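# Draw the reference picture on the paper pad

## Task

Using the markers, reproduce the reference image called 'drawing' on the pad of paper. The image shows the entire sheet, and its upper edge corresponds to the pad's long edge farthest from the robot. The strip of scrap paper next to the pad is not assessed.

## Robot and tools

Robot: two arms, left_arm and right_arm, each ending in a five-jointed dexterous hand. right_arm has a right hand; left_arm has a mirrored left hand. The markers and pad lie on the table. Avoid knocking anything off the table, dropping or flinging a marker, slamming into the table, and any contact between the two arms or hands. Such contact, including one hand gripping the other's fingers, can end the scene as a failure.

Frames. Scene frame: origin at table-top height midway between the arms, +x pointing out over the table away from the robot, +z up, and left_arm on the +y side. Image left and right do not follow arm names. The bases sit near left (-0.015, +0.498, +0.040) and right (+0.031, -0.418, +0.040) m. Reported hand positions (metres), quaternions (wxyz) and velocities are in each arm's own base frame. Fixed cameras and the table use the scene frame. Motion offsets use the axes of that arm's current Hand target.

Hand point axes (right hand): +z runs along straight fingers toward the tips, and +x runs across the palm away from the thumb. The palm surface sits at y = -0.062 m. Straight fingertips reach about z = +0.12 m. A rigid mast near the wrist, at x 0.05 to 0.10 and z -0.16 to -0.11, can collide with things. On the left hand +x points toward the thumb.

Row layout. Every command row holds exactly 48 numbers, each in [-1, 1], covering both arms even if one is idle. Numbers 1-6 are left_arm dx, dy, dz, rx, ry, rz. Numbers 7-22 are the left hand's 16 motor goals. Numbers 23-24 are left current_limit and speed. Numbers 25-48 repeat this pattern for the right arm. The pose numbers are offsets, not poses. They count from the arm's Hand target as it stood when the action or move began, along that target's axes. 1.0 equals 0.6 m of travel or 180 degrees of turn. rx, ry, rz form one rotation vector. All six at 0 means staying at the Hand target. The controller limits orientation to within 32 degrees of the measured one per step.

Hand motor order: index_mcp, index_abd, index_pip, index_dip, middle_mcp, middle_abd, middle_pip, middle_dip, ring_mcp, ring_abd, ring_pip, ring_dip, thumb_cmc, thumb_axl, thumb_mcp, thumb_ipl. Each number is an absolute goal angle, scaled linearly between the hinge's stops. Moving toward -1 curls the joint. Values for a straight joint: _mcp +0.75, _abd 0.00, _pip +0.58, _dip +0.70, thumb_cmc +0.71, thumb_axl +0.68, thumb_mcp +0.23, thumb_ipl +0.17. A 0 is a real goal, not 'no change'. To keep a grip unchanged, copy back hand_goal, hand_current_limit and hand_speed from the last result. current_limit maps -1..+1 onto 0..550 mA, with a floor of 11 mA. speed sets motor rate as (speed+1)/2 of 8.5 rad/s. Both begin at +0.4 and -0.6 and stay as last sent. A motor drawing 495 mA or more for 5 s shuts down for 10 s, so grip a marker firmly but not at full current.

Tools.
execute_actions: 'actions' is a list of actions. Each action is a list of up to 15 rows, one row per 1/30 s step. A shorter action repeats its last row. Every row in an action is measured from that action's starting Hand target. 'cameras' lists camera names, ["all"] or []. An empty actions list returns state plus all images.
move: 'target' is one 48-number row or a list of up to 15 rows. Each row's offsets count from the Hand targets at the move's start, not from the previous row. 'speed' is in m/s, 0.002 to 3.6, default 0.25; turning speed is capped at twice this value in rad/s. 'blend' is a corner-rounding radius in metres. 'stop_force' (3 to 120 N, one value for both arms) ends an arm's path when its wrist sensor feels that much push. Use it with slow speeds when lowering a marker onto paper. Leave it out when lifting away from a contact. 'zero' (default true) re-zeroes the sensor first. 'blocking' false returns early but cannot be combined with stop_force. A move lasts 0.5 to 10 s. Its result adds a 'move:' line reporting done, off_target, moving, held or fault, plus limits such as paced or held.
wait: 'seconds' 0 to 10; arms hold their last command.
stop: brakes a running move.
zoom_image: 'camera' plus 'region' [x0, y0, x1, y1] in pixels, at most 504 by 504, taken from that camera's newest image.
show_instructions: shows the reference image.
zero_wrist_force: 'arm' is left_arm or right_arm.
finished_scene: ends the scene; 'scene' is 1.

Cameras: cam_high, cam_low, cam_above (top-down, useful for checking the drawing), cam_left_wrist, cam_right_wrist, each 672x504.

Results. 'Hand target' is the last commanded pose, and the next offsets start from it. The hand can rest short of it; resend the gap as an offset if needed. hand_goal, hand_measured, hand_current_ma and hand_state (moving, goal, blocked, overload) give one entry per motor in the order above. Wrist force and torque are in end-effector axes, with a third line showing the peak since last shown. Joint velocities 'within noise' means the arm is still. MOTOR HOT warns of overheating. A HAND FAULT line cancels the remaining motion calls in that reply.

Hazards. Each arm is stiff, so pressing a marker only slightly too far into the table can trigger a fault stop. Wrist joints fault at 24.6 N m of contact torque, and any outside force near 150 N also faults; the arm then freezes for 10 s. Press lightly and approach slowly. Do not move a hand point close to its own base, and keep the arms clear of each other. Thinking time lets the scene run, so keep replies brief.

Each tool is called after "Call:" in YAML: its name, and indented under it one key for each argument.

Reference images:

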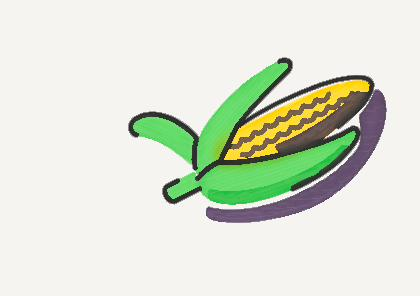

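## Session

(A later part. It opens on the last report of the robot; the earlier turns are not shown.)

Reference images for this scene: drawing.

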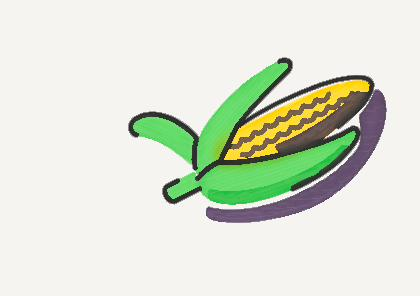

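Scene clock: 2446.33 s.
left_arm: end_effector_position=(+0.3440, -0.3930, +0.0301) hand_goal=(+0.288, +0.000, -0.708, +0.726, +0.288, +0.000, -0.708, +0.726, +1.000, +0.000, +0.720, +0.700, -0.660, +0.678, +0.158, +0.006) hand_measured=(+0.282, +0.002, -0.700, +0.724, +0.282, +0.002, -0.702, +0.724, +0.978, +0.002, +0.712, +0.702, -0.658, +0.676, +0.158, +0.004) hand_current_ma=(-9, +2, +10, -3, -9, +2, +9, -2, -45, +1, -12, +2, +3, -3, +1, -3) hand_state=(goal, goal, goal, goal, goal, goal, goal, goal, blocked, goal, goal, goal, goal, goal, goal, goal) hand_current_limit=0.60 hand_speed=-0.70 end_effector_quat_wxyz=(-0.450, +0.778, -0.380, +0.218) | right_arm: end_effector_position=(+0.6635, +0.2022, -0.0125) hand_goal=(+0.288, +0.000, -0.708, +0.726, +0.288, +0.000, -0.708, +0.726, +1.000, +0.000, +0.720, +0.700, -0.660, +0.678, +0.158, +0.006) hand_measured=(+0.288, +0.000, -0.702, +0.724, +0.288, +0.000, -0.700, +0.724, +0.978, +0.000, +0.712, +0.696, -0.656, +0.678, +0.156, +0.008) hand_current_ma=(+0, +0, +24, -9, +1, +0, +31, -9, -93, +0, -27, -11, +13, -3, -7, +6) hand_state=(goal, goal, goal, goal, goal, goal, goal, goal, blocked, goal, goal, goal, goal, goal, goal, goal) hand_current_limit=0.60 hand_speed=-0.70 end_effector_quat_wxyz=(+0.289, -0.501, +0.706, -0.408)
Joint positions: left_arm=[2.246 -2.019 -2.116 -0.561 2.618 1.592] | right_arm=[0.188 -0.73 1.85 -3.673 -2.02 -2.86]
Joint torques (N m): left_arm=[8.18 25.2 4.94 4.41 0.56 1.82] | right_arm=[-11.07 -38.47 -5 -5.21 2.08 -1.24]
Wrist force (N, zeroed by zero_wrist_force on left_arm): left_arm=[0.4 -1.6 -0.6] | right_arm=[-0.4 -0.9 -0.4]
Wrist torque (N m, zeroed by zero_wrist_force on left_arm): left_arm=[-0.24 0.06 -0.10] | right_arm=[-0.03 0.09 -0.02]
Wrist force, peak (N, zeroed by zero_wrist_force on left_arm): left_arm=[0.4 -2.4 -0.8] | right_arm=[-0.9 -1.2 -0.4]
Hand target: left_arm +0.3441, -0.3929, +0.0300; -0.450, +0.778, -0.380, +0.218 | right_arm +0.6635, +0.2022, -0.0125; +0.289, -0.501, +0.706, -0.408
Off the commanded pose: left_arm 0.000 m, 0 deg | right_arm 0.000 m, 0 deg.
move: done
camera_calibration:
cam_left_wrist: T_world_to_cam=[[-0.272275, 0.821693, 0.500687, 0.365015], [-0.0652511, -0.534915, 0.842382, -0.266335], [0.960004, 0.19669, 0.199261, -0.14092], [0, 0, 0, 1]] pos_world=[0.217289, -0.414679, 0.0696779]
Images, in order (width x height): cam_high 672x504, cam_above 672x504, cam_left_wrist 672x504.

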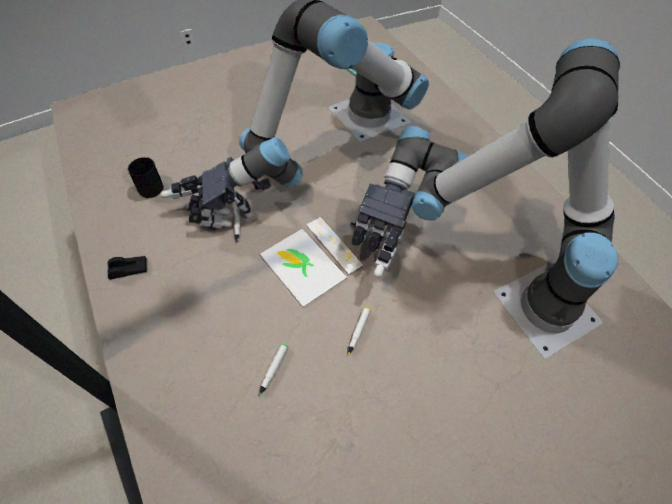

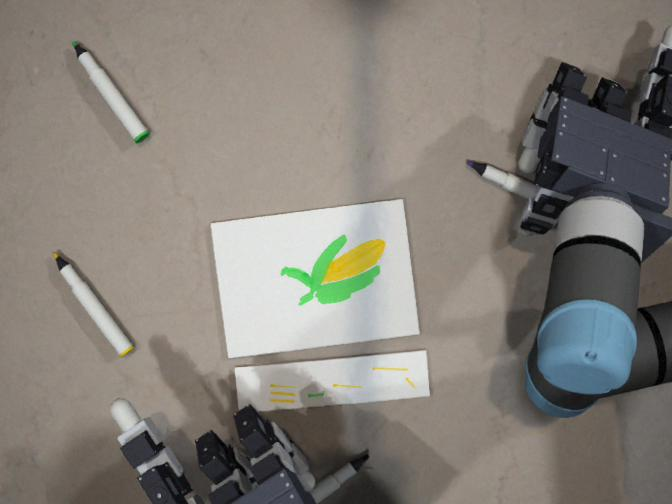

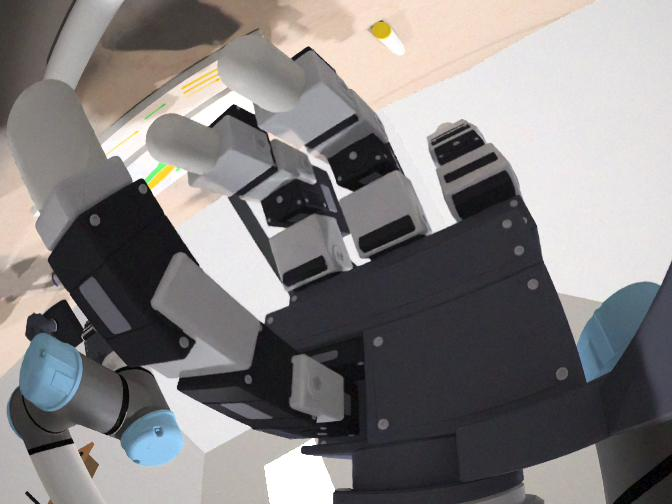

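Call:
move:
  target: [0,0.0613,0.0354,0,0,0,0.288,0,-0.708,0.725,0.288,0,-0.708,0.725,1,0,0.72,0.7,-0.66,0.678,0.157,0.005,0.6,-0.7,0,0,0,0,0,0,0.288,0,-0.708,0.725,0.288,0,-0.708,0.725,1,0,0.72,0.7,-0.66,0.678,0.157,0.005,0.6,-0.7]
  speed: 0.025
  stop_force: 4
  cameras: ["cam_left_wrist"]

Call:
move:
  target: [0,0,0,0,0,0,0.13,0,-0.553,0.67,0.13,0,-0.553,0.67,1,0,0.72,0.7,-0.66,0.678,0.1775,-0.121,0.6,-0.9,0,0,0,0,0,0,0.13,0,-0.553,0.67,0.13,0,-0.553,0.67,1,0,0.72,0.7,-0.66,0.678,0.1775,-0.121,0.6,-0.9]
  cameras: ["cam_left_wrist", "cam_right_wrist"]

Scene clock: 2466.97 s.
left_arm: end_effector_position=(+0.3440, -0.3928, -0.0125) hand_goal=(+0.288, +0.000, -0.708, +0.726, +0.288, +0.000, -0.708, +0.726, +1.000, +0.000, +0.720, +0.700, -0.660, +0.678, +0.158, +0.006) hand_measured=(+0.282, +0.002, -0.700, +0.724, +0.282, +0.002, -0.702, +0.724, +0.978, +0.002, +0.712, +0.702, -0.658, +0.676, +0.158, +0.004) hand_current_ma=(-9, +2, +10, -3, -9, +2, +9, -2, -45, +1, -12, +2, +3, -3, +1, -3) hand_state=(goal, goal, goal, goal, goal, goal, goal, goal, blocked, goal, goal, goal, goal, goal, goal, goal) hand_current_limit=0.60 hand_speed=-0.70 end_effector_quat_wxyz=(-0.450, +0.778, -0.380, +0.218) | right_arm: end_effector_position=(+0.6635, +0.2022, -0.0125) hand_goal=(+0.288, +0.000, -0.708, +0.726, +0.288, +0.000, -0.708, +0.726, +1.000, +0.000, +0.720, +0.700, -0.660, +0.678, +0.158, +0.006) hand_measured=(+0.288, +0.000, -0.702, +0.724, +0.288, +0.000, -0.700, +0.724, +0.978, +0.000, +0.712, +0.696, -0.656, +0.678, +0.156, +0.008) hand_current_ma=(+0, +0, +24, -9, +1, +0, +31, -9, -93, +0, -27, -11, +13, -3, -7, +6) hand_state=(goal, goal, goal, goal, goal, goal, goal, goal, blocked, goal, goal, goal, goal, goal, goal, goal) hand_current_limit=0.60 hand_speed=-0.70 end_effector_quat_wxyz=(+0.289, -0.501, +0.706, -0.408)
Joint positions: left_arm=[2.246 -2.12 -2.126 -0.45 2.618 1.592] | right_arm=[0.188 -0.73 1.85 -3.673 -2.02 -2.86]
Joint torques (N m): left_arm=[-3.28 26.43 2.66 4.3 1.42 1.67] | right_arm=[-11.74 -38.05 -5.98 -5.2 2.21 -1.18]
Wrist force (N, zeroed by zero_wrist_force on left_arm): left_arm=[0.6 -1.8 -0.5] | right_arm=[-0.9 -1.1 -0.3]
Wrist torque (N m, zeroed by zero_wrist_force on left_arm): left_arm=[-0.29 0.02 -0.08] | right_arm=[-0.06 0.14 -0.06]
Wrist force, peak (N, zeroed by zero_wrist_force on left_arm): left_arm=[0.6 -2.2 -0.7] | right_arm=[-1.0 -1.0 -0.4]
Hand target: left_arm +0.3440, -0.3928, -0.0125; -0.450, +0.778, -0.380, +0.218 | right_arm +0.6635, +0.2022, -0.0125; +0.289, -0.501, +0.706, -0.408
Off the commanded pose: left_arm 0.000 m, 0 deg | right_arm 0.000 m, 0 deg.
move: done
camera_calibration:
cam_left_wrist: T_world_to_cam=[[-0.272275, 0.821693, 0.500687, 0.386212], [-0.0652511, -0.534915, 0.842382, -0.230481], [0.960004, 0.19669, 0.199261, -0.132471], [0, 0, 0, 1]] pos_world=[0.217289, -0.414579, 0.0271779]
Images, in order (width x height): cam_left_wrist 672x504.

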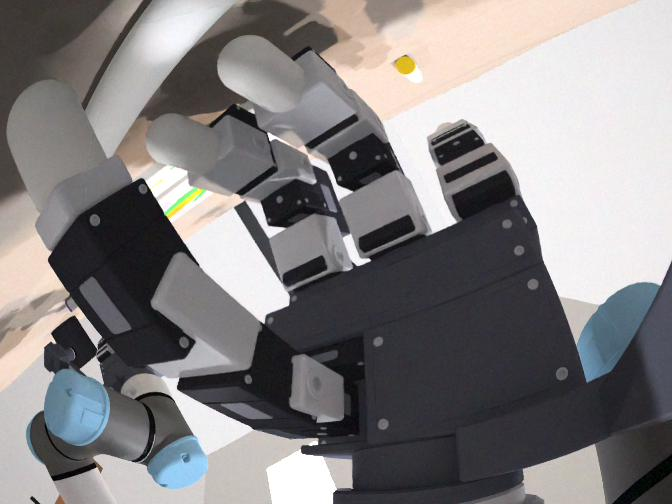

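Scene clock: 2467.70 s.
left_arm: end_effector_position=(+0.3440, -0.3928, -0.0125) hand_goal=(+0.130, +0.000, -0.552, +0.670, +0.130, +0.000, -0.552, +0.670, +1.000, +0.000, +0.720, +0.700, -0.660, +0.678, +0.178, -0.120) hand_measured=(+0.132, +0.002, -0.552, +0.674, +0.132, +0.002, -0.552, +0.674, +0.978, +0.002, +0.712, +0.702, -0.658, +0.676, +0.172, -0.118) hand_current_ma=(+1, +2, +0, +4, +2, +2, +0, +4, -45, +1, -12, +2, +3, -3, -9, +3) hand_state=(goal, goal, goal, goal, goal, goal, goal, goal, blocked, goal, goal, goal, goal, goal, goal, goal) hand_current_limit=0.60 hand_speed=-0.90 end_effector_quat_wxyz=(-0.450, +0.778, -0.380, +0.218) | right_arm: end_effector_position=(+0.6635, +0.2022, -0.0125) hand_goal=(+0.130, +0.000, -0.552, +0.670, +0.130, +0.000, -0.552, +0.670, +1.000, +0.000, +0.720, +0.700, -0.660, +0.678, +0.178, -0.120) hand_measured=(+0.132, +0.000, -0.552, +0.672, +0.132, +0.000, -0.552, +0.674, +0.978, +0.000, +0.712, +0.696, -0.656, +0.678, +0.172, -0.118) hand_current_ma=(+7, +0, -2, +10, +7, +0, -2, +13, -93, +0, -27, -11, +13, -3, -27, +9) hand_state=(goal, goal, goal, goal, goal, goal, goal, goal, blocked, goal, goal, goal, goal, goal, goal, goal) hand_current_limit=0.60 hand_speed=-0.90 end_effector_quat_wxyz=(+0.289, -0.501, +0.706, -0.408)
Joint positions: left_arm=[2.246 -2.12 -2.126 -0.45 2.618 1.592] | right_arm=[0.188 -0.73 1.85 -3.673 -2.02 -2.86]
Joint torques (N m): left_arm=[-3.31 26.61 3.38 4.39 1.44 1.72] | right_arm=[-10.95 -37.8 -7.22 -4.99 2.03 -1.3]
Wrist force (N, zeroed by zero_wrist_force on left_arm): left_arm=[0.8 -1.8 -0.6] | right_arm=[-0.6 -0.7 -0.3]
Wrist torque (N m, zeroed by zero_wrist_force on left_arm): left_arm=[-0.26 0.00 -0.07] | right_arm=[-0.01 0.11 -0.03]
Wrist force, peak (N, zeroed by zero_wrist_force on left_arm): left_arm=[0.7 -1.9 -0.8] | right_arm=[-0.8 -1.1 -0.2]
Hand target: left_arm +0.3440, -0.3928, -0.0125; -0.450, +0.778, -0.380, +0.218 | right_arm +0.6635, +0.2022, -0.0125; +0.289, -0.501, +0.706, -0.408
Off the commanded pose: left_arm 0.000 m, 0 deg | right_arm 0.000 m, 0 deg.
move: done
camera_calibration:
cam_left_wrist: T_world_to_cam=[[-0.272275, 0.821693, 0.500687, 0.386212], [-0.0652511, -0.534915, 0.842382, -0.230481], [0.960004, 0.19669, 0.199261, -0.132471], [0, 0, 0, 1]] pos_world=[0.217289, -0.414579, 0.0271779]
cam_right_wrist: T_world_to_cam=[[0.00659429, 0.861979, -0.506901, -0.145775], [-0.220841, 0.495651, 0.839976, 0.00624741], [0.975288, 0.106405, 0.193629, -0.535904], [0, 0, 0, 1]] pos_world=[0.525001, 0.179582, 0.0246249]
Images, in order (width x height): cam_left_wrist 672x504, cam_right_wrist 672x504.

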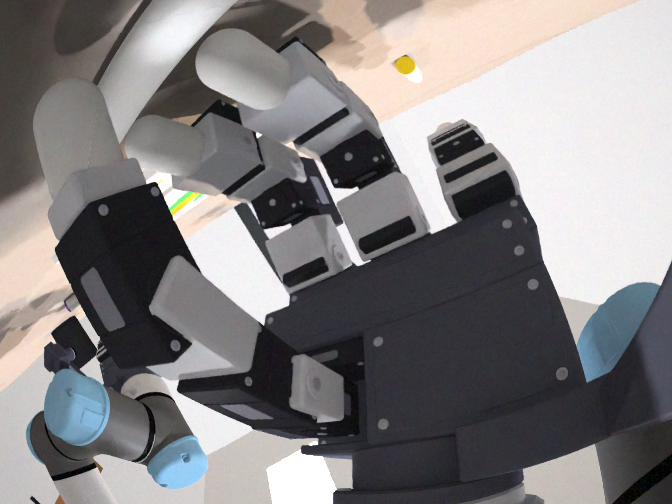

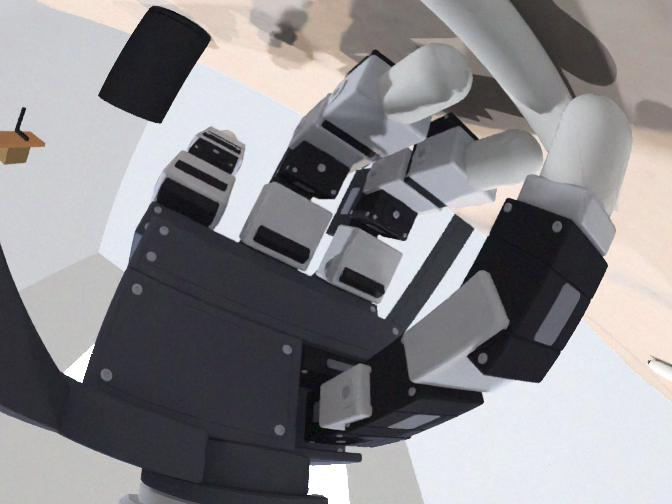

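Call:
move:
  target: [0,0.00505,0.0029,0,0,0,0.13,0,-0.553,0.67,0.13,0,-0.553,0.67,1,0,0.72,0.7,-0.66,0.678,0.1775,-0.121,0.6,-0.9,0,0.00505,0.0029,0,0,0,0.13,0,-0.553,0.67,0.13,0,-0.553,0.67,1,0,0.72,0.7,-0.66,0.678,0.1775,-0.121,0.6,-0.9]
  speed: 0.01
  stop_force: 4

Call:
move:
  target: [0,0,0,0,0,0,0.036,0,-0.49,0.695,0.036,0,-0.49,0.695,1,0,0.72,0.7,-0.66,0.678,0.1775,-0.14,0.6,-0.9,0,0,0,0,0,0,0.036,0,-0.49,0.695,0.036,0,-0.49,0.695,1,0,0.72,0.7,-0.66,0.678,0.1775,-0.14,0.6,-0.9]
  cameras: ["cam_left_wrist", "cam_right_wrist", "cam_above"]

Scene clock: 2475.60 s.
left_arm: end_effector_position=(+0.3440, -0.3928, -0.0160) hand_goal=(+0.130, +0.000, -0.552, +0.670, +0.130, +0.000, -0.552, +0.670, +1.000, +0.000, +0.720, +0.700, -0.660, +0.678, +0.178, -0.120) hand_measured=(+0.132, +0.002, -0.552, +0.674, +0.132, +0.002, -0.552, +0.674, +0.978, +0.002, +0.712, +0.702, -0.658, +0.676, +0.172, -0.118) hand_current_ma=(+1, +2, +0, +4, +2, +2, +0, +4, -45, +1, -12, +2, +3, -3, -9, +3) hand_state=(goal, goal, goal, goal, goal, goal, goal, goal, blocked, goal, goal, goal, goal, goal, goal, goal) hand_current_limit=0.60 hand_speed=-0.90 end_effector_quat_wxyz=(-0.450, +0.778, -0.380, +0.218) | right_arm: end_effector_position=(+0.6635, +0.2022, -0.0160) hand_goal=(+0.130, +0.000, -0.552, +0.670, +0.130, +0.000, -0.552, +0.670, +1.000, +0.000, +0.720, +0.700, -0.660, +0.678, +0.178, -0.120) hand_measured=(+0.132, +0.000, -0.552, +0.672, +0.132, +0.000, -0.552, +0.674, +0.978, +0.000, +0.712, +0.696, -0.656, +0.678, +0.172, -0.118) hand_current_ma=(+7, +0, -2, +10, +7, +0, -2, +13, -93, +0, -27, -11, +13, -3, -26, +9) hand_state=(goal, goal, goal, goal, goal, goal, goal, goal, blocked, goal, goal, goal, goal, goal, goal, goal) hand_current_limit=0.60 hand_speed=-0.90 end_effector_quat_wxyz=(+0.289, -0.501, +0.706, -0.408)
Joint positions: left_arm=[2.246 -2.129 -2.127 -0.441 2.618 1.592] | right_arm=[0.188 -0.723 1.848 -3.679 -2.02 -2.86]
Joint torques (N m): left_arm=[-8.76 26.35 3.95 4.31 1.23 -1.41] | right_arm=[-9.67 -38.32 -19.24 -5.37 1.67 -0.69]
Wrist force (N, zeroed by zero_wrist_force on left_arm): left_arm=[0.6 -1.8 -0.7] | right_arm=[-0.6 -0.7 -0.2]
Wrist torque (N m, zeroed by zero_wrist_force on left_arm): left_arm=[-0.25 0.01 -0.08] | right_arm=[-0.02 0.10 -0.02]
Wrist force, peak (N, zeroed by zero_wrist_force on left_arm): left_arm=[0.6 -2.1 -0.8] | right_arm=[-1.0 -1.2 -0.2]
Hand target: left_arm +0.3440, -0.3928, -0.0160; -0.450, +0.778, -0.380, +0.218 | right_arm +0.6635, +0.2022, -0.0160; +0.289, -0.501, +0.706, -0.408
Off the commanded pose: left_arm 0.000 m, 0 deg | right_arm 0.000 m, 0 deg.
move: done

Scene clock: 2476.13 s.
left_arm: end_effector_position=(+0.3440, -0.3928, -0.0160) hand_goal=(+0.036, +0.000, -0.490, +0.696, +0.036, +0.000, -0.490, +0.696, +1.000, +0.000, +0.720, +0.700, -0.660, +0.678, +0.178, -0.140) hand_measured=(+0.044, +0.002, -0.488, +0.694, +0.044, +0.002, -0.490, +0.694, +0.978, +0.002, +0.712, +0.702, -0.658, +0.676, +0.178, -0.138) hand_current_ma=(+12, +2, +1, -1, +12, +2, +0, -1, -45, +1, -12, +2, +3, -2, +1, +3) hand_state=(goal, goal, goal, goal, goal, goal, goal, goal, blocked, goal, goal, goal, goal, goal, goal, goal) hand_current_limit=0.60 hand_speed=-0.90 end_effector_quat_wxyz=(-0.450, +0.778, -0.380, +0.218) | right_arm: end_effector_position=(+0.6635, +0.2022, -0.0160) hand_goal=(+0.036, +0.000, -0.490, +0.696, +0.036, +0.000, -0.490, +0.696, +1.000, +0.000, +0.720, +0.700, -0.660, +0.678, +0.178, -0.140) hand_measured=(+0.040, +0.000, -0.490, +0.694, +0.040, +0.000, -0.490, +0.694, +0.978, +0.000, +0.712, +0.696, -0.656, +0.678, +0.176, -0.138) hand_current_ma=(+19, +0, +0, -8, +17, +0, -1, -8, -93, +0, -27, -11, +12, -3, -12, +10) hand_state=(goal, goal, goal, goal, goal, goal, goal, goal, blocked, goal, goal, goal, goal, goal, goal, goal) hand_current_limit=0.60 hand_speed=-0.90 end_effector_quat_wxyz=(+0.289, -0.501, +0.706, -0.408)
Joint positions: left_arm=[2.246 -2.129 -2.127 -0.441 2.618 1.592] | right_arm=[0.188 -0.723 1.848 -3.679 -2.02 -2.86]
Joint torques (N m): left_arm=[-7.6 26.7 2.53 4.23 1.02 -1.22] | right_arm=[-8.16 -37.26 -18.86 -5.07 1.4 -0.63]
Wrist force (N, zeroed by zero_wrist_force on left_arm): left_arm=[0.3 -1.5 -0.5] | right_arm=[-0.9 -0.7 -0.6]
Wrist torque (N m, zeroed by zero_wrist_force on left_arm): left_arm=[-0.22 0.06 -0.11] | right_arm=[0.03 0.16 -0.06]
Wrist force, peak (N, zeroed by zero_wrist_force on left_arm): left_arm=[0.6 -1.9 -0.6] | right_arm=[-1.0 -1.0 -0.7]
Hand target: left_arm +0.3440, -0.3928, -0.0160; -0.450, +0.778, -0.380, +0.218 | right_arm +0.6635, +0.2022, -0.0160; +0.289, -0.501, +0.706, -0.408
Off the commanded pose: left_arm 0.000 m, 0 deg | right_arm 0.000 m, 0 deg.
move: done
camera_calibration:
cam_left_wrist: T_world_to_cam=[[-0.272275, 0.821693, 0.500687, 0.387964], [-0.0652511, -0.534915, 0.842382, -0.227532], [0.960004, 0.19669, 0.199261, -0.131773], [0, 0, 0, 1]] pos_world=[0.217289, -0.414579, 0.0236779]
cam_right_wrist: T_world_to_cam=[[0.00659429, 0.861979, -0.506901, -0.147499], [-0.220841, 0.495651, 0.839976, 0.00910333], [0.975288, 0.106405, 0.193629, -0.535245], [0, 0, 0, 1]] pos_world=[0.525001, 0.179582, 0.0212249]
Images, in order (width x height): cam_above 672x504, cam_left_wrist 672x504, cam_right_wrist 672x504.

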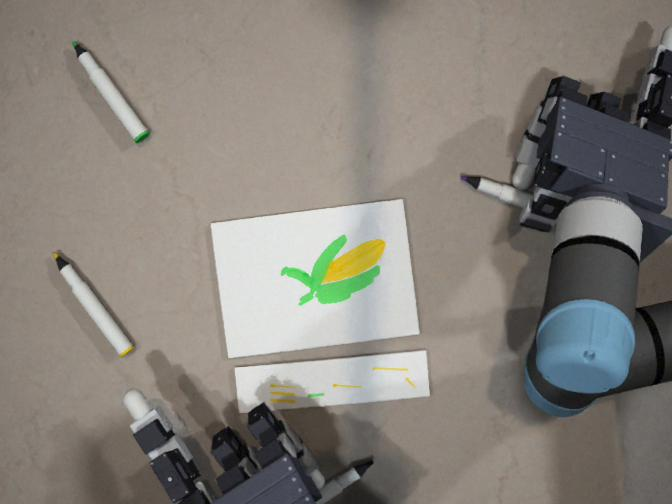

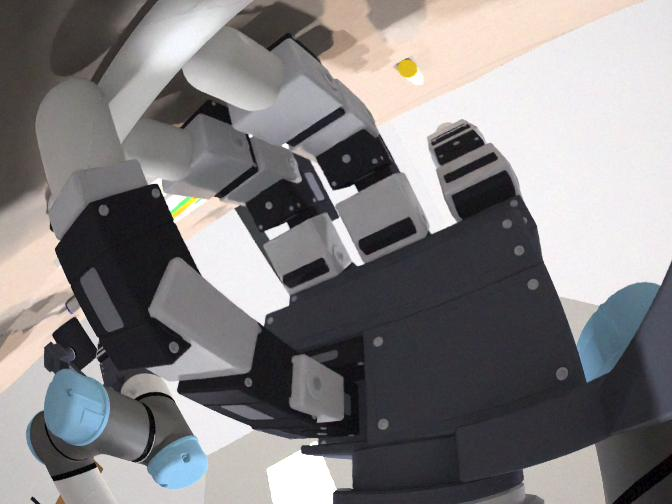

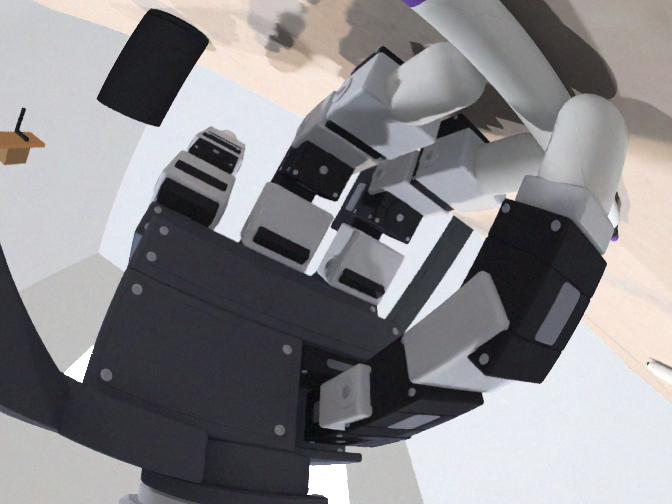

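Call:
move:
  target: [0,0,0,0,0,0,0.036,0,-0.49,0.695,0.036,0,-0.49,0.695,1,0,0.72,0.7,-0.66,0.678,0.171,-0.2,0.6,-0.9,0,0,0,0,0,0,0.036,0,-0.49,0.695,0.036,0,-0.49,0.695,1,0,0.72,0.7,-0.66,0.678,0.171,-0.2,0.6,-0.9]

Call:
move:
  target: [0,0,0,0,0,0,-0.012,0,-0.515,0.683,-0.012,0,-0.515,0.683,1,0,0.72,0.7,-0.66,0.678,0.06,-0.25,0.75,-0.9,0,0,0,0,0,0,-0.012,0,-0.515,0.683,-0.012,0,-0.515,0.683,1,0,0.72,0.7,-0.66,0.678,0.06,-0.25,0.75,-0.9]
  cameras: ["cam_left_wrist", "cam_right_wrist", "cam_above"]

Scene clock: 2485.87 s.
left_arm: end_effector_position=(+0.3440, -0.3928, -0.0160) hand_goal=(+0.036, +0.000, -0.490, +0.696, +0.036, +0.000, -0.490, +0.696, +1.000, +0.000, +0.720, +0.700, -0.660, +0.678, +0.172, -0.200) hand_measured=(+0.046, +0.002, -0.484, +0.698, +0.046, +0.002, -0.486, +0.696, +0.978, +0.002, +0.712, +0.702, -0.658, +0.676, +0.192, -0.174) hand_current_ma=(+18, +2, +8, +1, +15, +2, +6, +0, -45, +1, -12, +2, +3, -2, +55, +79) hand_state=(goal, goal, goal, goal, goal, goal, goal, goal, blocked, goal, goal, goal, goal, goal, blocked, blocked) hand_current_limit=0.60 hand_speed=-0.90 end_effector_quat_wxyz=(-0.450, +0.778, -0.380, +0.218) | right_arm: end_effector_position=(+0.6635, +0.2022, -0.0160) hand_goal=(+0.036, +0.000, -0.490, +0.696, +0.036, +0.000, -0.490, +0.696, +1.000, +0.000, +0.720, +0.700, -0.660, +0.678, +0.172, -0.200) hand_measured=(+0.046, +0.000, -0.486, +0.696, +0.044, +0.000, -0.486, +0.696, +0.978, +0.000, +0.712, +0.696, -0.658, +0.678, +0.190, -0.178) hand_current_ma=(+39, +0, +14, +1, +32, +0, +17, +0, -93, +0, -27, -11, +10, -3, +93, +123) hand_state=(goal, goal, goal, goal, goal, goal, goal, goal, blocked, goal, goal, goal, goal, goal, goal, blocked) hand_current_limit=0.60 hand_speed=-0.90 end_effector_quat_wxyz=(+0.289, -0.501, +0.706, -0.408)
Joint positions: left_arm=[2.246 -2.129 -2.127 -0.441 2.618 1.592] | right_arm=[0.188 -0.723 1.848 -3.679 -2.02 -2.86]
Joint torques (N m): left_arm=[-8.75 27.13 4.08 3.97 0.76 -1.04] | right_arm=[-2.54 -38.47 -17.91 -4.7 -0.02 0.54]
Wrist force (N, zeroed by zero_wrist_force on left_arm): left_arm=[0.6 -1.7 -0.6] | right_arm=[-0.5 -0.9 -0.3]
Wrist torque (N m, zeroed by zero_wrist_force on left_arm): left_arm=[-0.24 0.02 -0.09] | right_arm=[-0.02 0.09 -0.03]
Wrist force, peak (N, zeroed by zero_wrist_force on left_arm): left_arm=[0.6 -1.9 -0.6] | right_arm=[-0.9 -1.1 -0.2]
Hand target: left_arm +0.3440, -0.3928, -0.0160; -0.450, +0.778, -0.380, +0.218 | right_arm +0.6635, +0.2022, -0.0160; +0.289, -0.501, +0.706, -0.408
Off the commanded pose: left_arm 0.000 m, 0 deg | right_arm 0.000 m, 0 deg.
move: done

Scene clock: 2486.37 s.
left_arm: end_effector_position=(+0.3440, -0.3928, -0.0160) hand_goal=(-0.012, +0.000, -0.514, +0.684, -0.012, +0.000, -0.514, +0.684, +1.000, +0.000, +0.720, +0.700, -0.660, +0.678, +0.060, -0.250) hand_measured=(+0.046, +0.002, -0.486, +0.696, +0.044, +0.002, -0.490, +0.694, +0.978, +0.002, +0.712, +0.702, -0.658, +0.676, +0.192, -0.188) hand_current_ma=(+174, +2, +62, +20, +165, +2, +51, +16, -45, +1, -12, +2, +3, -2, +478, +264) hand_state=(blocked, goal, blocked, goal, blocked, goal, blocked, goal, blocked, goal, goal, goal, goal, goal, blocked, blocked) hand_current_limit=0.75 hand_speed=-0.90 end_effector_quat_wxyz=(-0.450, +0.778, -0.380, +0.218) | right_arm: end_effector_position=(+0.6635, +0.2022, -0.0160) hand_goal=(-0.012, +0.000, -0.514, +0.684, -0.012, +0.000, -0.514, +0.684, +1.000, +0.000, +0.720, +0.700, -0.660, +0.678, +0.060, -0.250) hand_measured=(+0.046, +0.000, -0.490, +0.694, +0.042, +0.000, -0.488, +0.694, +0.978, +0.000, +0.712, +0.696, -0.658, +0.678, +0.190, -0.192) hand_current_ma=(+272, +0, +103, +43, +258, +0, +107, +39, -93, +0, -27, -11, +10, -3, +481, +358) hand_state=(blocked, goal, blocked, goal, blocked, goal, blocked, goal, blocked, goal, goal, goal, goal, goal, blocked, blocked) hand_current_limit=0.75 hand_speed=-0.90 end_effector_quat_wxyz=(+0.289, -0.501, +0.706, -0.408)
Joint positions: left_arm=[2.246 -2.129 -2.127 -0.441 2.618 1.592] | right_arm=[0.188 -0.723 1.848 -3.679 -2.02 -2.86]
Joint torques (N m): left_arm=[-8.93 28.74 4.44 3.73 0.96 -1.03] | right_arm=[-0.73 -39.24 -17.77 -4.56 -0.4 0.48]
Wrist force (N, zeroed by zero_wrist_force on left_arm): left_arm=[0.6 -1.6 -0.8] | right_arm=[-0.7 -0.9 -0.4]
Wrist torque (N m, zeroed by zero_wrist_force on left_arm): left_arm=[-0.22 0.01 -0.08] | right_arm=[-0.01 0.13 -0.05]
Wrist force, peak (N, zeroed by zero_wrist_force on left_arm): left_arm=[0.4 -1.9 -0.7] | right_arm=[-0.9 -0.7 -0.5]
Hand target: left_arm +0.3440, -0.3928, -0.0160; -0.450, +0.778, -0.380, +0.218 | right_arm +0.6635, +0.2022, -0.0160; +0.289, -0.501, +0.706, -0.408
Off the commanded pose: left_arm 0.000 m, 0 deg | right_arm 0.000 m, 0 deg.
move: done
camera_calibration:
cam_left_wrist: T_world_to_cam=[[-0.272275, 0.821693, 0.500687, 0.387964], [-0.0652511, -0.534915, 0.842382, -0.227532], [0.960004, 0.19669, 0.199261, -0.131773], [0, 0, 0, 1]] pos_world=[0.217289, -0.414579, 0.0236779]
cam_right_wrist: T_world_to_cam=[[0.00659429, 0.861979, -0.506901, -0.147499], [-0.220841, 0.495651, 0.839976, 0.00910333], [0.975288, 0.106405, 0.193629, -0.535245], [0, 0, 0, 1]] pos_world=[0.525001, 0.179582, 0.0212249]
Images, in order (width x height): cam_above 672x504, cam_left_wrist 672x504, cam_right_wrist 672x504.

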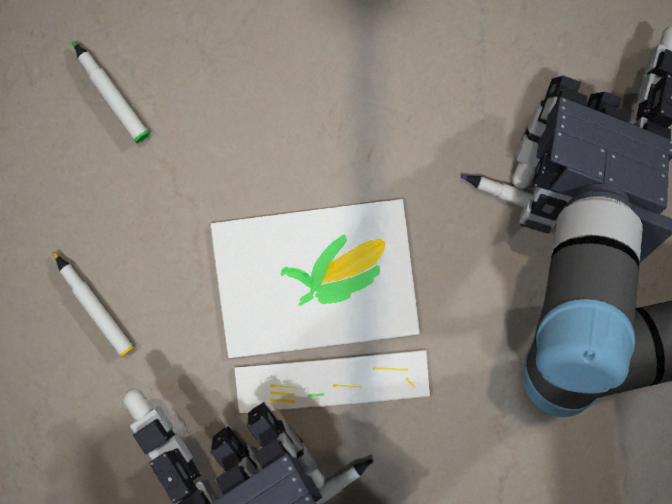

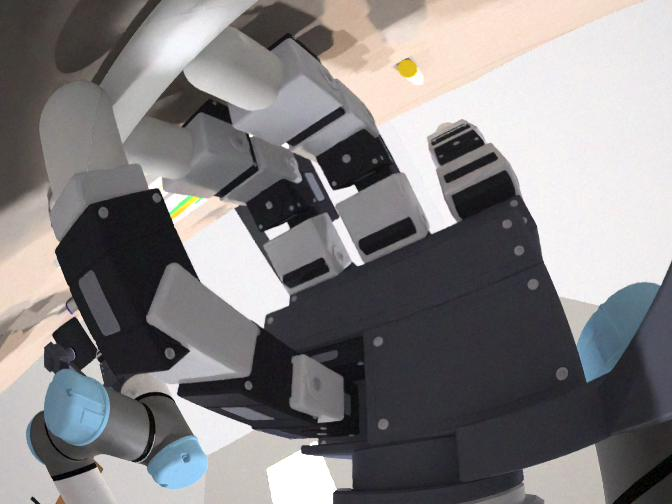

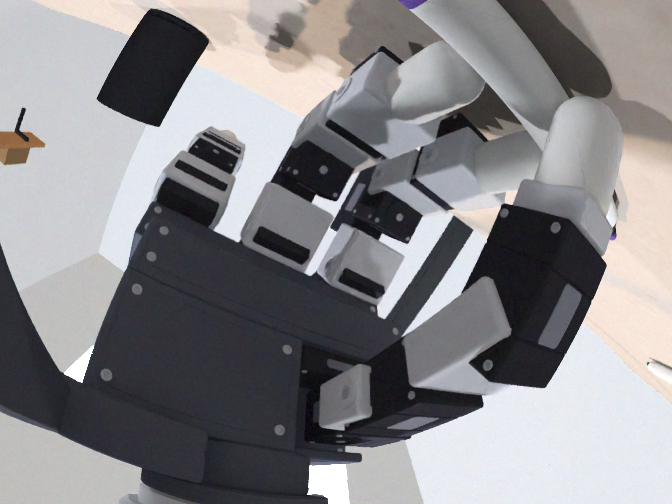

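Call:
move:
  target:
    - [0,-0.0578,-0.0333,0,0,0,-0.012,0,-0.515,0.683,-0.012,0,-0.515,0.683,1,0,0.72,0.7,-0.66,0.678,0.06,-0.25,0.75,-0.9,0,-0.0578,-0.0333,0,0,0,-0.012,0,-0.515,0.683,-0.012,0,-0.515,0.683,1,0,0.72,0.7,-0.66,0.678,0.06,-0.25,0.75,-0.9]
    - [0,-0.1588,-0.0917,0,0,0,-0.012,0,-0.515,0.683,-0.012,0,-0.515,0.683,1,0,0.72,0.7,-0.66,0.678,0.06,-0.25,0.75,-0.9,0,-0.1588,-0.0917,0,0,0,-0.012,0,-0.515,0.683,-0.012,0,-0.515,0.683,1,0,0.72,0.7,-0.66,0.678,0.06,-0.25,0.75,-0.9]
  speed: [0.03, 0.12]
  blend: [0.01, 0]
  cameras: ["cam_above", "cam_left_wrist", "cam_right_wrist"]

Scene clock: 2579.63 s.
left_arm: end_effector_position=(+0.3442, -0.3930, +0.0940) hand_goal=(-0.012, +0.000, -0.514, +0.684, -0.012, +0.000, -0.514, +0.684, +1.000, +0.000, +0.720, +0.700, -0.660, +0.678, +0.060, -0.250) hand_measured=(+0.046, +0.002, -0.486, +0.696, +0.044, +0.002, -0.490, +0.694, +0.978, +0.002, +0.712, +0.702, -0.658, +0.676, +0.192, -0.188) hand_current_ma=(+174, +2, +62, +20, +165, +2, +51, +16, -45, +1, -12, +2, +3, -2, +481, +264) hand_state=(blocked, goal, blocked, goal, blocked, goal, blocked, goal, blocked, goal, goal, goal, goal, goal, blocked, blocked) hand_current_limit=0.75 hand_speed=-0.90 end_effector_quat_wxyz=(-0.450, +0.778, -0.380, +0.218) | right_arm: end_effector_position=(+0.6635, +0.2022, +0.0940) hand_goal=(-0.012, +0.000, -0.514, +0.684, -0.012, +0.000, -0.514, +0.684, +1.000, +0.000, +0.720, +0.700, -0.660, +0.678, +0.060, -0.250) hand_measured=(+0.046, +0.000, -0.490, +0.694, +0.042, +0.000, -0.488, +0.694, +0.978, +0.000, +0.712, +0.696, -0.658, +0.678, +0.190, -0.192) hand_current_ma=(+272, +0, +103, +43, +258, +0, +107, +39, -93, +0, -27, -11, +10, -3, +481, +358) hand_state=(blocked, goal, blocked, goal, blocked, goal, blocked, goal, blocked, goal, goal, goal, goal, goal, blocked, blocked) hand_current_limit=0.75 hand_speed=-0.90 end_effector_quat_wxyz=(+0.289, -0.501, +0.706, -0.408)
Joint positions: left_arm=[2.246 -1.882 -2.077 -0.737 2.618 1.592] | right_arm=[0.188 -0.952 1.861 -3.461 -2.02 -2.86]
Joint torques (N m): left_arm=[-10.06 39.13 27.99 0.94 2.66 -1.37] | right_arm=[6.29 -49.32 -24.06 0 -2.51 1.55]
Wrist force (N, zeroed by zero_wrist_force on left_arm): left_arm=[0.6 -1.7 -0.7] | right_arm=[-0.7 -0.8 0.1]
Wrist torque (N m, zeroed by zero_wrist_force on left_arm): left_arm=[-0.21 0.01 0.01] | right_arm=[-0.04 0.13 -0.06]
Wrist force, peak (N, zeroed by zero_wrist_force on left_arm): left_arm=[0.5 -2.5 -1.0] | right_arm=[-0.6 -1.4 -0.7]
Hand target: left_arm +0.3442, -0.3931, +0.0941; -0.450, +0.778, -0.380, +0.218 | right_arm +0.6635, +0.2022, +0.0940; +0.289, -0.501, +0.706, -0.408
Off the commanded pose: left_arm 0.000 m, 0 deg | right_arm 0.000 m, 0 deg.
move: done
camera_calibration:
cam_left_wrist: T_world_to_cam=[[-0.272356, 0.821662, 0.500693, 0.333111], [-0.0651922, -0.534927, 0.842379, -0.320305], [0.959985, 0.196786, 0.199257, -0.1538], [0, 0, 0, 1]] pos_world=[0.217489, -0.414779, 0.133678]
cam_right_wrist: T_world_to_cam=[[0.00659429, 0.861979, -0.506901, -0.0917903], [-0.220841, 0.495651, 0.839976, -0.08321], [0.975288, 0.106405, 0.193629, -0.556525], [0, 0, 0, 1]] pos_world=[0.525001, 0.179582, 0.131125]
Images, in order (width x height): cam_above 672x504, cam_left_wrist 672x504, cam_right_wrist 672x504.

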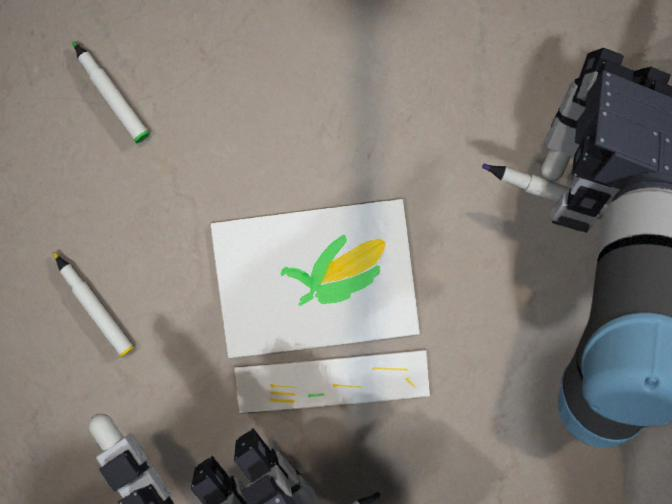

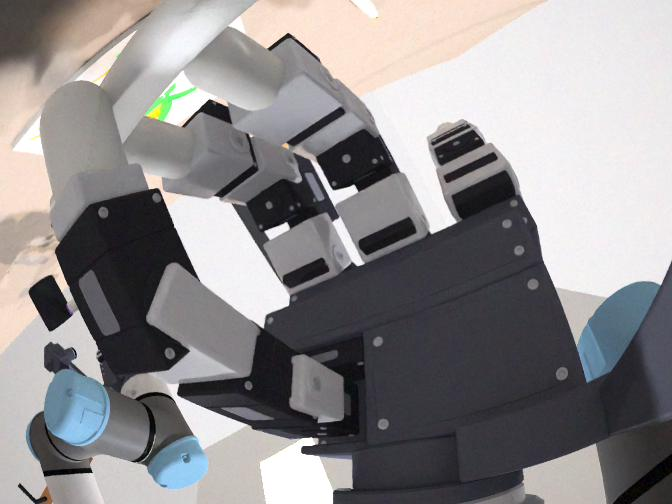

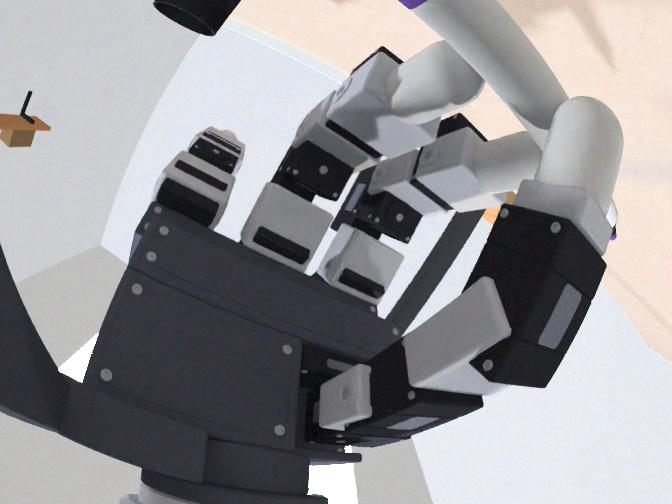

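Now the combined yaw (left) and roll (right).

Call:
move:
  target:
    - [0.0119,-0.1519,0.1531,0,0.21965,0.1268,-0.012,0,-0.515,0.683,-0.012,0,-0.515,0.683,1,0,0.72,0.7,-0.66,0.678,0.06,-0.25,0.75,-0.9,-0.0087,-0.0232,-0.1465,0,-0.1294,0.483,-0.012,0,-0.515,0.683,-0.012,0,-0.515,0.683,1,0,0.72,0.7,-0.66,0.678,0.06,-0.25,0.75,-0.9]
    - [0.0237,-0.3038,0.3062,0,0.4393,0.2536,-0.012,0,-0.515,0.683,-0.012,0,-0.515,0.683,1,0,0.72,0.7,-0.66,0.678,0.06,-0.25,0.75,-0.9,-0.0158,0.0212,-0.2567,0,-0.2588,0.9659,-0.012,0,-0.515,0.683,-0.012,0,-0.515,0.683,1,0,0.72,0.7,-0.66,0.678,0.06,-0.25,0.75,-0.9]
  speed: 0.25
  blend: [0.03, 0]
  cameras: ["cam_above", "cam_high"]

Scene clock: 2588.77 s.
left_arm: end_effector_position=(+0.4884, -0.2928, +0.1403) hand_goal=(-0.012, +0.000, -0.514, +0.684, -0.012, +0.000, -0.514, +0.684, +1.000, +0.000, +0.720, +0.700, -0.660, +0.678, +0.060, -0.250) hand_measured=(+0.046, +0.002, -0.486, +0.696, +0.044, +0.002, -0.490, +0.694, +0.978, +0.002, +0.712, +0.702, -0.658, +0.676, +0.192, -0.188) hand_current_ma=(+174, +2, +62, +20, +165, +2, +51, +16, -45, +1, -12, +2, +3, -2, +481, +264) hand_state=(blocked, goal, blocked, goal, blocked, goal, blocked, goal, blocked, goal, goal, goal, goal, goal, blocked, blocked) hand_current_limit=0.75 hand_speed=-0.90 end_effector_quat_wxyz=(+0.265, -0.460, +0.735, -0.423) | right_arm: end_effector_position=(+0.5780, +0.2395, +0.1532) hand_goal=(-0.012, +0.000, -0.514, +0.684, -0.012, +0.000, -0.514, +0.684, +1.000, +0.000, +0.720, +0.700, -0.660, +0.678, +0.060, -0.250) hand_measured=(+0.046, -0.002, -0.490, +0.694, +0.042, -0.002, -0.488, +0.694, +1.000, -0.002, +0.718, +0.698, -0.658, +0.678, +0.190, -0.192) hand_current_ma=(+271, -5, +103, +43, +258, -4, +107, +39, +0, -6, -6, -9, +4, -1, +481, +357) hand_state=(blocked, goal, blocked, goal, blocked, goal, blocked, goal, goal, goal, goal, goal, goal, goal, blocked, blocked) hand_current_limit=0.75 hand_speed=-0.90 end_effector_quat_wxyz=(+0.644, +0.246, +0.709, +0.150)
Joint positions: left_arm=[2.952 -1.86 -2.264 0.441 1.345 3.277] | right_arm=[0.201 -0.625 2.162 -4.545 -1.875 -0.969]
Joint torques (N m): left_arm=[10.57 35.43 26.73 1.34 -1.15 1.65] | right_arm=[0.05 -38.81 -2.83 -2.23 -0.21 0.85]
Wrist force (N, zeroed by zero_wrist_force on left_arm): left_arm=[0.5 -1.6 -0.7] | right_arm=[-0.5 0.1 -1.4]
Wrist torque (N m, zeroed by zero_wrist_force on left_arm): left_arm=[-0.21 -0.03 -0.11] | right_arm=[-0.17 0.10 -0.65]
Wrist force, peak (N, zeroed by zero_wrist_force on left_arm): left_arm=[0.2 -1.9 -0.7] | right_arm=[0.0 1.3 -1.8]
Hand target: left_arm +0.4885, -0.2928, +0.1403; +0.265, -0.460, +0.735, -0.423 (not the last commanded pose) | right_arm +0.5780, +0.2395, +0.1532; +0.644, +0.246, +0.709, +0.150 (not the last commanded pose)
Off the commanded pose: left_arm 0.078 m, 27 deg | right_arm 0.047 m, 60 deg.
FORCE FAULT: contact force on the right arm reached its limit, and that arm stopped. The contact can be on any part of that arm, not only on its tool. That arm's remaining commands of this call were not run. That arm is still stopped at the end of this call. That arm stays stopped for about 9 more seconds. Until then a move that you send moves the other arm only, and its call returns only when the move has ended. Once the stop has ended, the next robot result says so. If the stop ends while you think or write, that arm runs what you send next, counted from a new Hand target: where the arm stands when the stop ends. While its stop runs, that arm, its gripper or tool too, takes no new command. Until it ends, the stop uses up actions while you think or wait. An arm that is not stopped still takes commands.
move: fault (right_arm), off_target (left_arm; braked at the fault stop of right_arm); path passed 1 of 2 targets
Images, in order (width x height): cam_high 672x504, cam_above 672x504.

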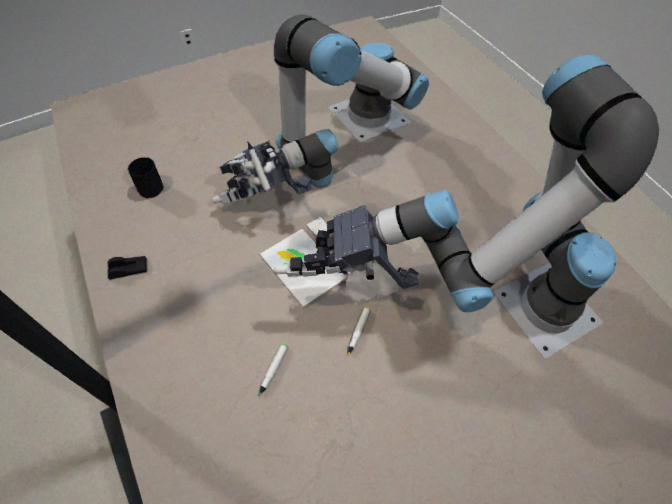

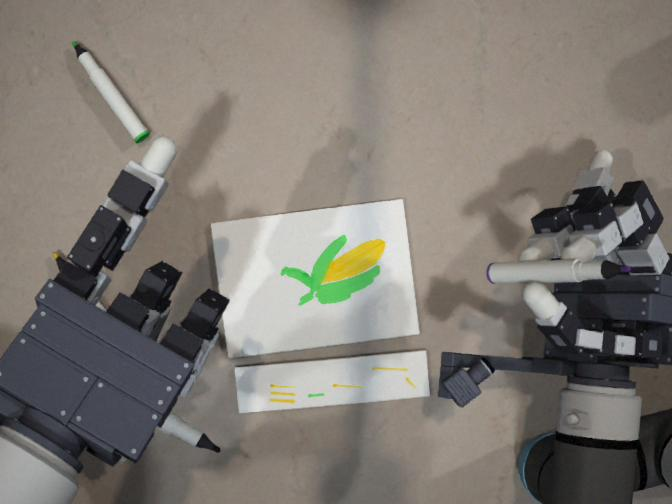

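Call:
move:
  target: [-0.1092,-0.2177,-0.0552,0,0.1314,0.0758,-0.012,0,-0.515,0.683,-0.012,0,-0.515,0.683,1,0,0.72,0.7,-0.66,0.678,0.06,-0.25,0.75,-0.9,0,0,0,0,0,0,-0.012,0,-0.515,0.683,-0.012,0,-0.515,0.683,1,0,0.72,0.7,-0.66,0.678,0.06,-0.25,0.75,-0.9]
  speed: 0.2
  cameras: ["cam_low"]

Call:
wait:
  seconds: 3
  cameras: ["cam_high", "cam_right_wrist"]

Call:
zoom_image:
  camera: "cam_high"
  region: [200, 100, 400, 250]

Scene clock: 2604.17 s.
left_arm: end_effector_position=(+0.5502, -0.2501, +0.2700) hand_goal=(-0.012, +0.000, -0.514, +0.684, -0.012, +0.000, -0.514, +0.684, +1.000, +0.000, +0.720, +0.700, -0.660, +0.678, +0.060, -0.250) hand_measured=(+0.046, +0.002, -0.486, +0.696, +0.044, +0.002, -0.490, +0.694, +0.978, +0.002, +0.712, +0.702, -0.658, +0.676, +0.192, -0.188) hand_current_ma=(+174, +2, +62, +20, +165, +2, +51, +16, -45, +1, -12, +2, +3, -2, +481, +264) hand_state=(blocked, goal, blocked, goal, blocked, goal, blocked, goal, blocked, goal, goal, goal, goal, goal, blocked, blocked) hand_current_limit=0.75 hand_speed=-0.90 end_effector_quat_wxyz=(+0.157, -0.274, +0.822, -0.474) | right_arm: end_effector_position=(+0.5780, +0.2395, +0.1532) hand_goal=(-0.012, +0.000, -0.514, +0.684, -0.012, +0.000, -0.514, +0.684, +1.000, +0.000, +0.720, +0.700, -0.660, +0.678, +0.060, -0.250) hand_measured=(+0.046, -0.002, -0.490, +0.694, +0.042, -0.002, -0.488, +0.694, +1.000, -0.002, +0.718, +0.698, -0.658, +0.678, +0.190, -0.192) hand_current_ma=(+271, -5, +103, +43, +258, -4, +107, +39, +0, -6, -6, -9, +4, -1, +481, +357) hand_state=(blocked, goal, blocked, goal, blocked, goal, blocked, goal, goal, goal, goal, goal, goal, goal, blocked, blocked) hand_current_limit=0.75 hand_speed=-0.90 end_effector_quat_wxyz=(+0.644, +0.246, +0.709, +0.150)
Joint positions: left_arm=[3.188 -1.705 -1.954 -0.284 0.773 3.778] | right_arm=[0.201 -0.625 2.162 -4.545 -1.875 -0.969]
Joint torques (N m): left_arm=[8.04 20.98 31.92 1.43 -2.01 1.78] | right_arm=[-0.8 -38.96 -3.32 -2.03 -0.01 0.38]
Wrist force (N, zeroed by zero_wrist_force on left_arm): left_arm=[0.3 -1.5 -0.7] | right_arm=[-0.5 0.2 -1.4]
Wrist torque (N m, zeroed by zero_wrist_force on left_arm): left_arm=[-0.23 0.04 -0.11] | right_arm=[-0.15 0.10 -0.64]
Wrist force, peak (N, zeroed by zero_wrist_force on left_arm): left_arm=[0.1 -2.4 -0.8] | right_arm=[-0.8 0.3 -1.7]
Hand target: left_arm +0.5502, -0.2501, +0.2699; +0.157, -0.274, +0.822, -0.474 | right_arm +0.5780, +0.2395, +0.1532; +0.644, +0.246, +0.709, +0.150
Off the commanded pose: left_arm 0.000 m, 0 deg | right_arm 0.000 m, 0 deg.
FORCE FAULT, CONTINUED: the right arm's stop, for the force fault that an earlier result reported, is over. The rest of the stop counts as 18 of the actions that you can send in this scene. The stop ended before this call began, so that arm ran this call's commands, counted from a new Hand target: where the arm stood when the stop ended.
move: done
Images, in order (width x height): cam_low 672x504.

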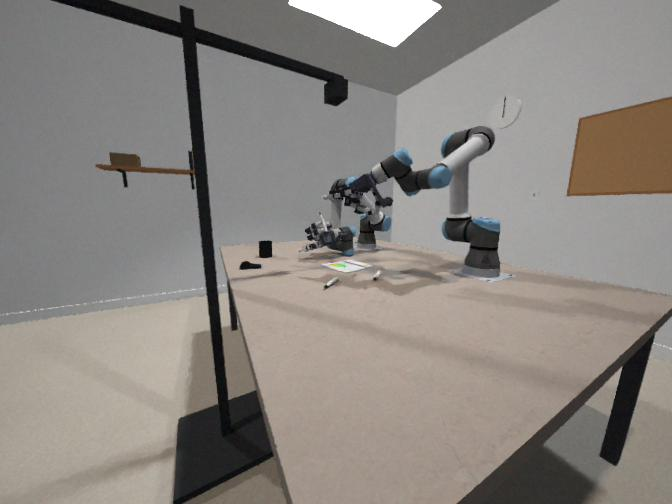

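Scene clock: 2607.17 s.
left_arm: end_effector_position=(+0.5502, -0.2501, +0.2699) hand_goal=(-0.012, +0.000, -0.514, +0.684, -0.012, +0.000, -0.514, +0.684, +1.000, +0.000, +0.720, +0.700, -0.660, +0.678, +0.060, -0.250) hand_measured=(+0.046, +0.002, -0.486, +0.696, +0.044, +0.002, -0.490, +0.694, +0.978, +0.002, +0.712, +0.702, -0.658, +0.676, +0.192, -0.188) hand_current_ma=(+174, +2, +62, +20, +165, +2, +51, +16, -45, +1, -12, +2, +3, -2, +481, +264) hand_state=(blocked, goal, blocked, goal, blocked, goal, blocked, goal, blocked, goal, goal, goal, goal, goal, blocked, blocked) hand_current_limit=0.75 hand_speed=-0.90 end_effector_quat_wxyz=(+0.157, -0.274, +0.822, -0.474) | right_arm: end_effector_position=(+0.5780, +0.2395, +0.1532) hand_goal=(-0.012, +0.000, -0.514, +0.684, -0.012, +0.000, -0.514, +0.684, +1.000, +0.000, +0.720, +0.700, -0.660, +0.678, +0.060, -0.250) hand_measured=(+0.046, -0.002, -0.490, +0.694, +0.042, -0.002, -0.488, +0.694, +1.000, -0.002, +0.718, +0.698, -0.658, +0.678, +0.190, -0.192) hand_current_ma=(+271, -5, +103, +43, +258, -4, +107, +39, +0, -6, -6, -9, +4, -1, +481, +357) hand_state=(blocked, goal, blocked, goal, blocked, goal, blocked, goal, goal, goal, goal, goal, goal, goal, blocked, blocked) hand_current_limit=0.75 hand_speed=-0.90 end_effector_quat_wxyz=(+0.644, +0.246, +0.709, +0.150)
Joint positions: left_arm=[3.188 -1.706 -1.954 -0.284 0.773 3.779] | right_arm=[0.201 -0.625 2.162 -4.545 -1.875 -0.969]
Joint torques (N m): left_arm=[10.38 18.11 32.22 1.25 -2.07 1.82] | right_arm=[-0.59 -39.08 -3.92 -2.17 0.06 0.29]
Wrist force (N, zeroed by zero_wrist_force on left_arm): left_arm=[0.3 -1.7 -0.6] | right_arm=[-0.5 0.0 -1.5]
Wrist torque (N m, zeroed by zero_wrist_force on left_arm): left_arm=[-0.26 0.04 -0.10] | right_arm=[-0.17 0.09 -0.65]
Wrist force, peak (N, zeroed by zero_wrist_force on left_arm): left_arm=[0.4 -2.0 -0.6] | right_arm=[-0.8 0.2 -1.8]
Hand target: left_arm +0.5502, -0.2501, +0.2699; +0.157, -0.274, +0.822, -0.474 | right_arm +0.5780, +0.2395, +0.1532; +0.644, +0.246, +0.709, +0.150
Off the commanded pose: left_arm 0.000 m, 0 deg | right_arm 0.000 m, 0 deg.
wait: 3.00 s; at rest by 0.17 s
camera_calibration:
cam_right_wrist: T_world_to_cam=[[0.143204, 0.0391568, 0.988918, -0.204441], [-0.797066, -0.58775, 0.138694, 0.529593], [0.586668, -0.808094, -0.0529576, -0.00727183], [0, 0, 0, 1]] pos_world=[0.455663, 0.313397, 0.128339]
Images, in order (width x height): cam_high 672x504, cam_right_wrist 672x504.

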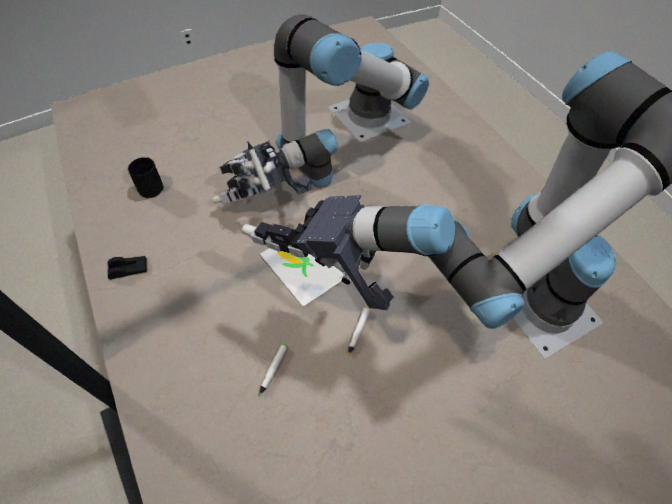

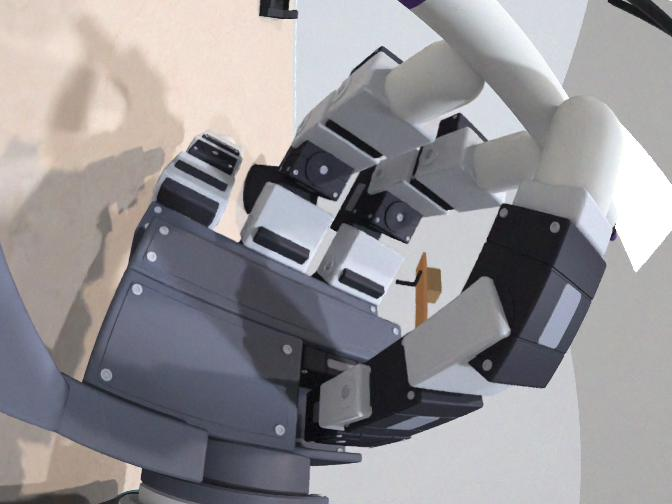

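Scaled by 2.520.

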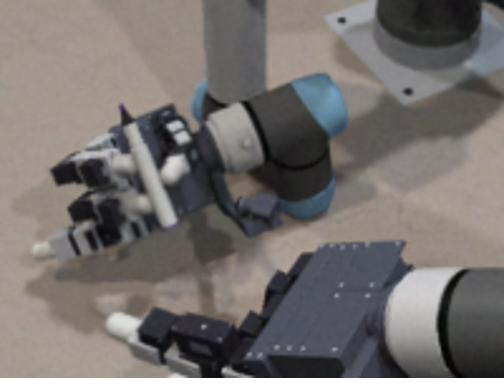

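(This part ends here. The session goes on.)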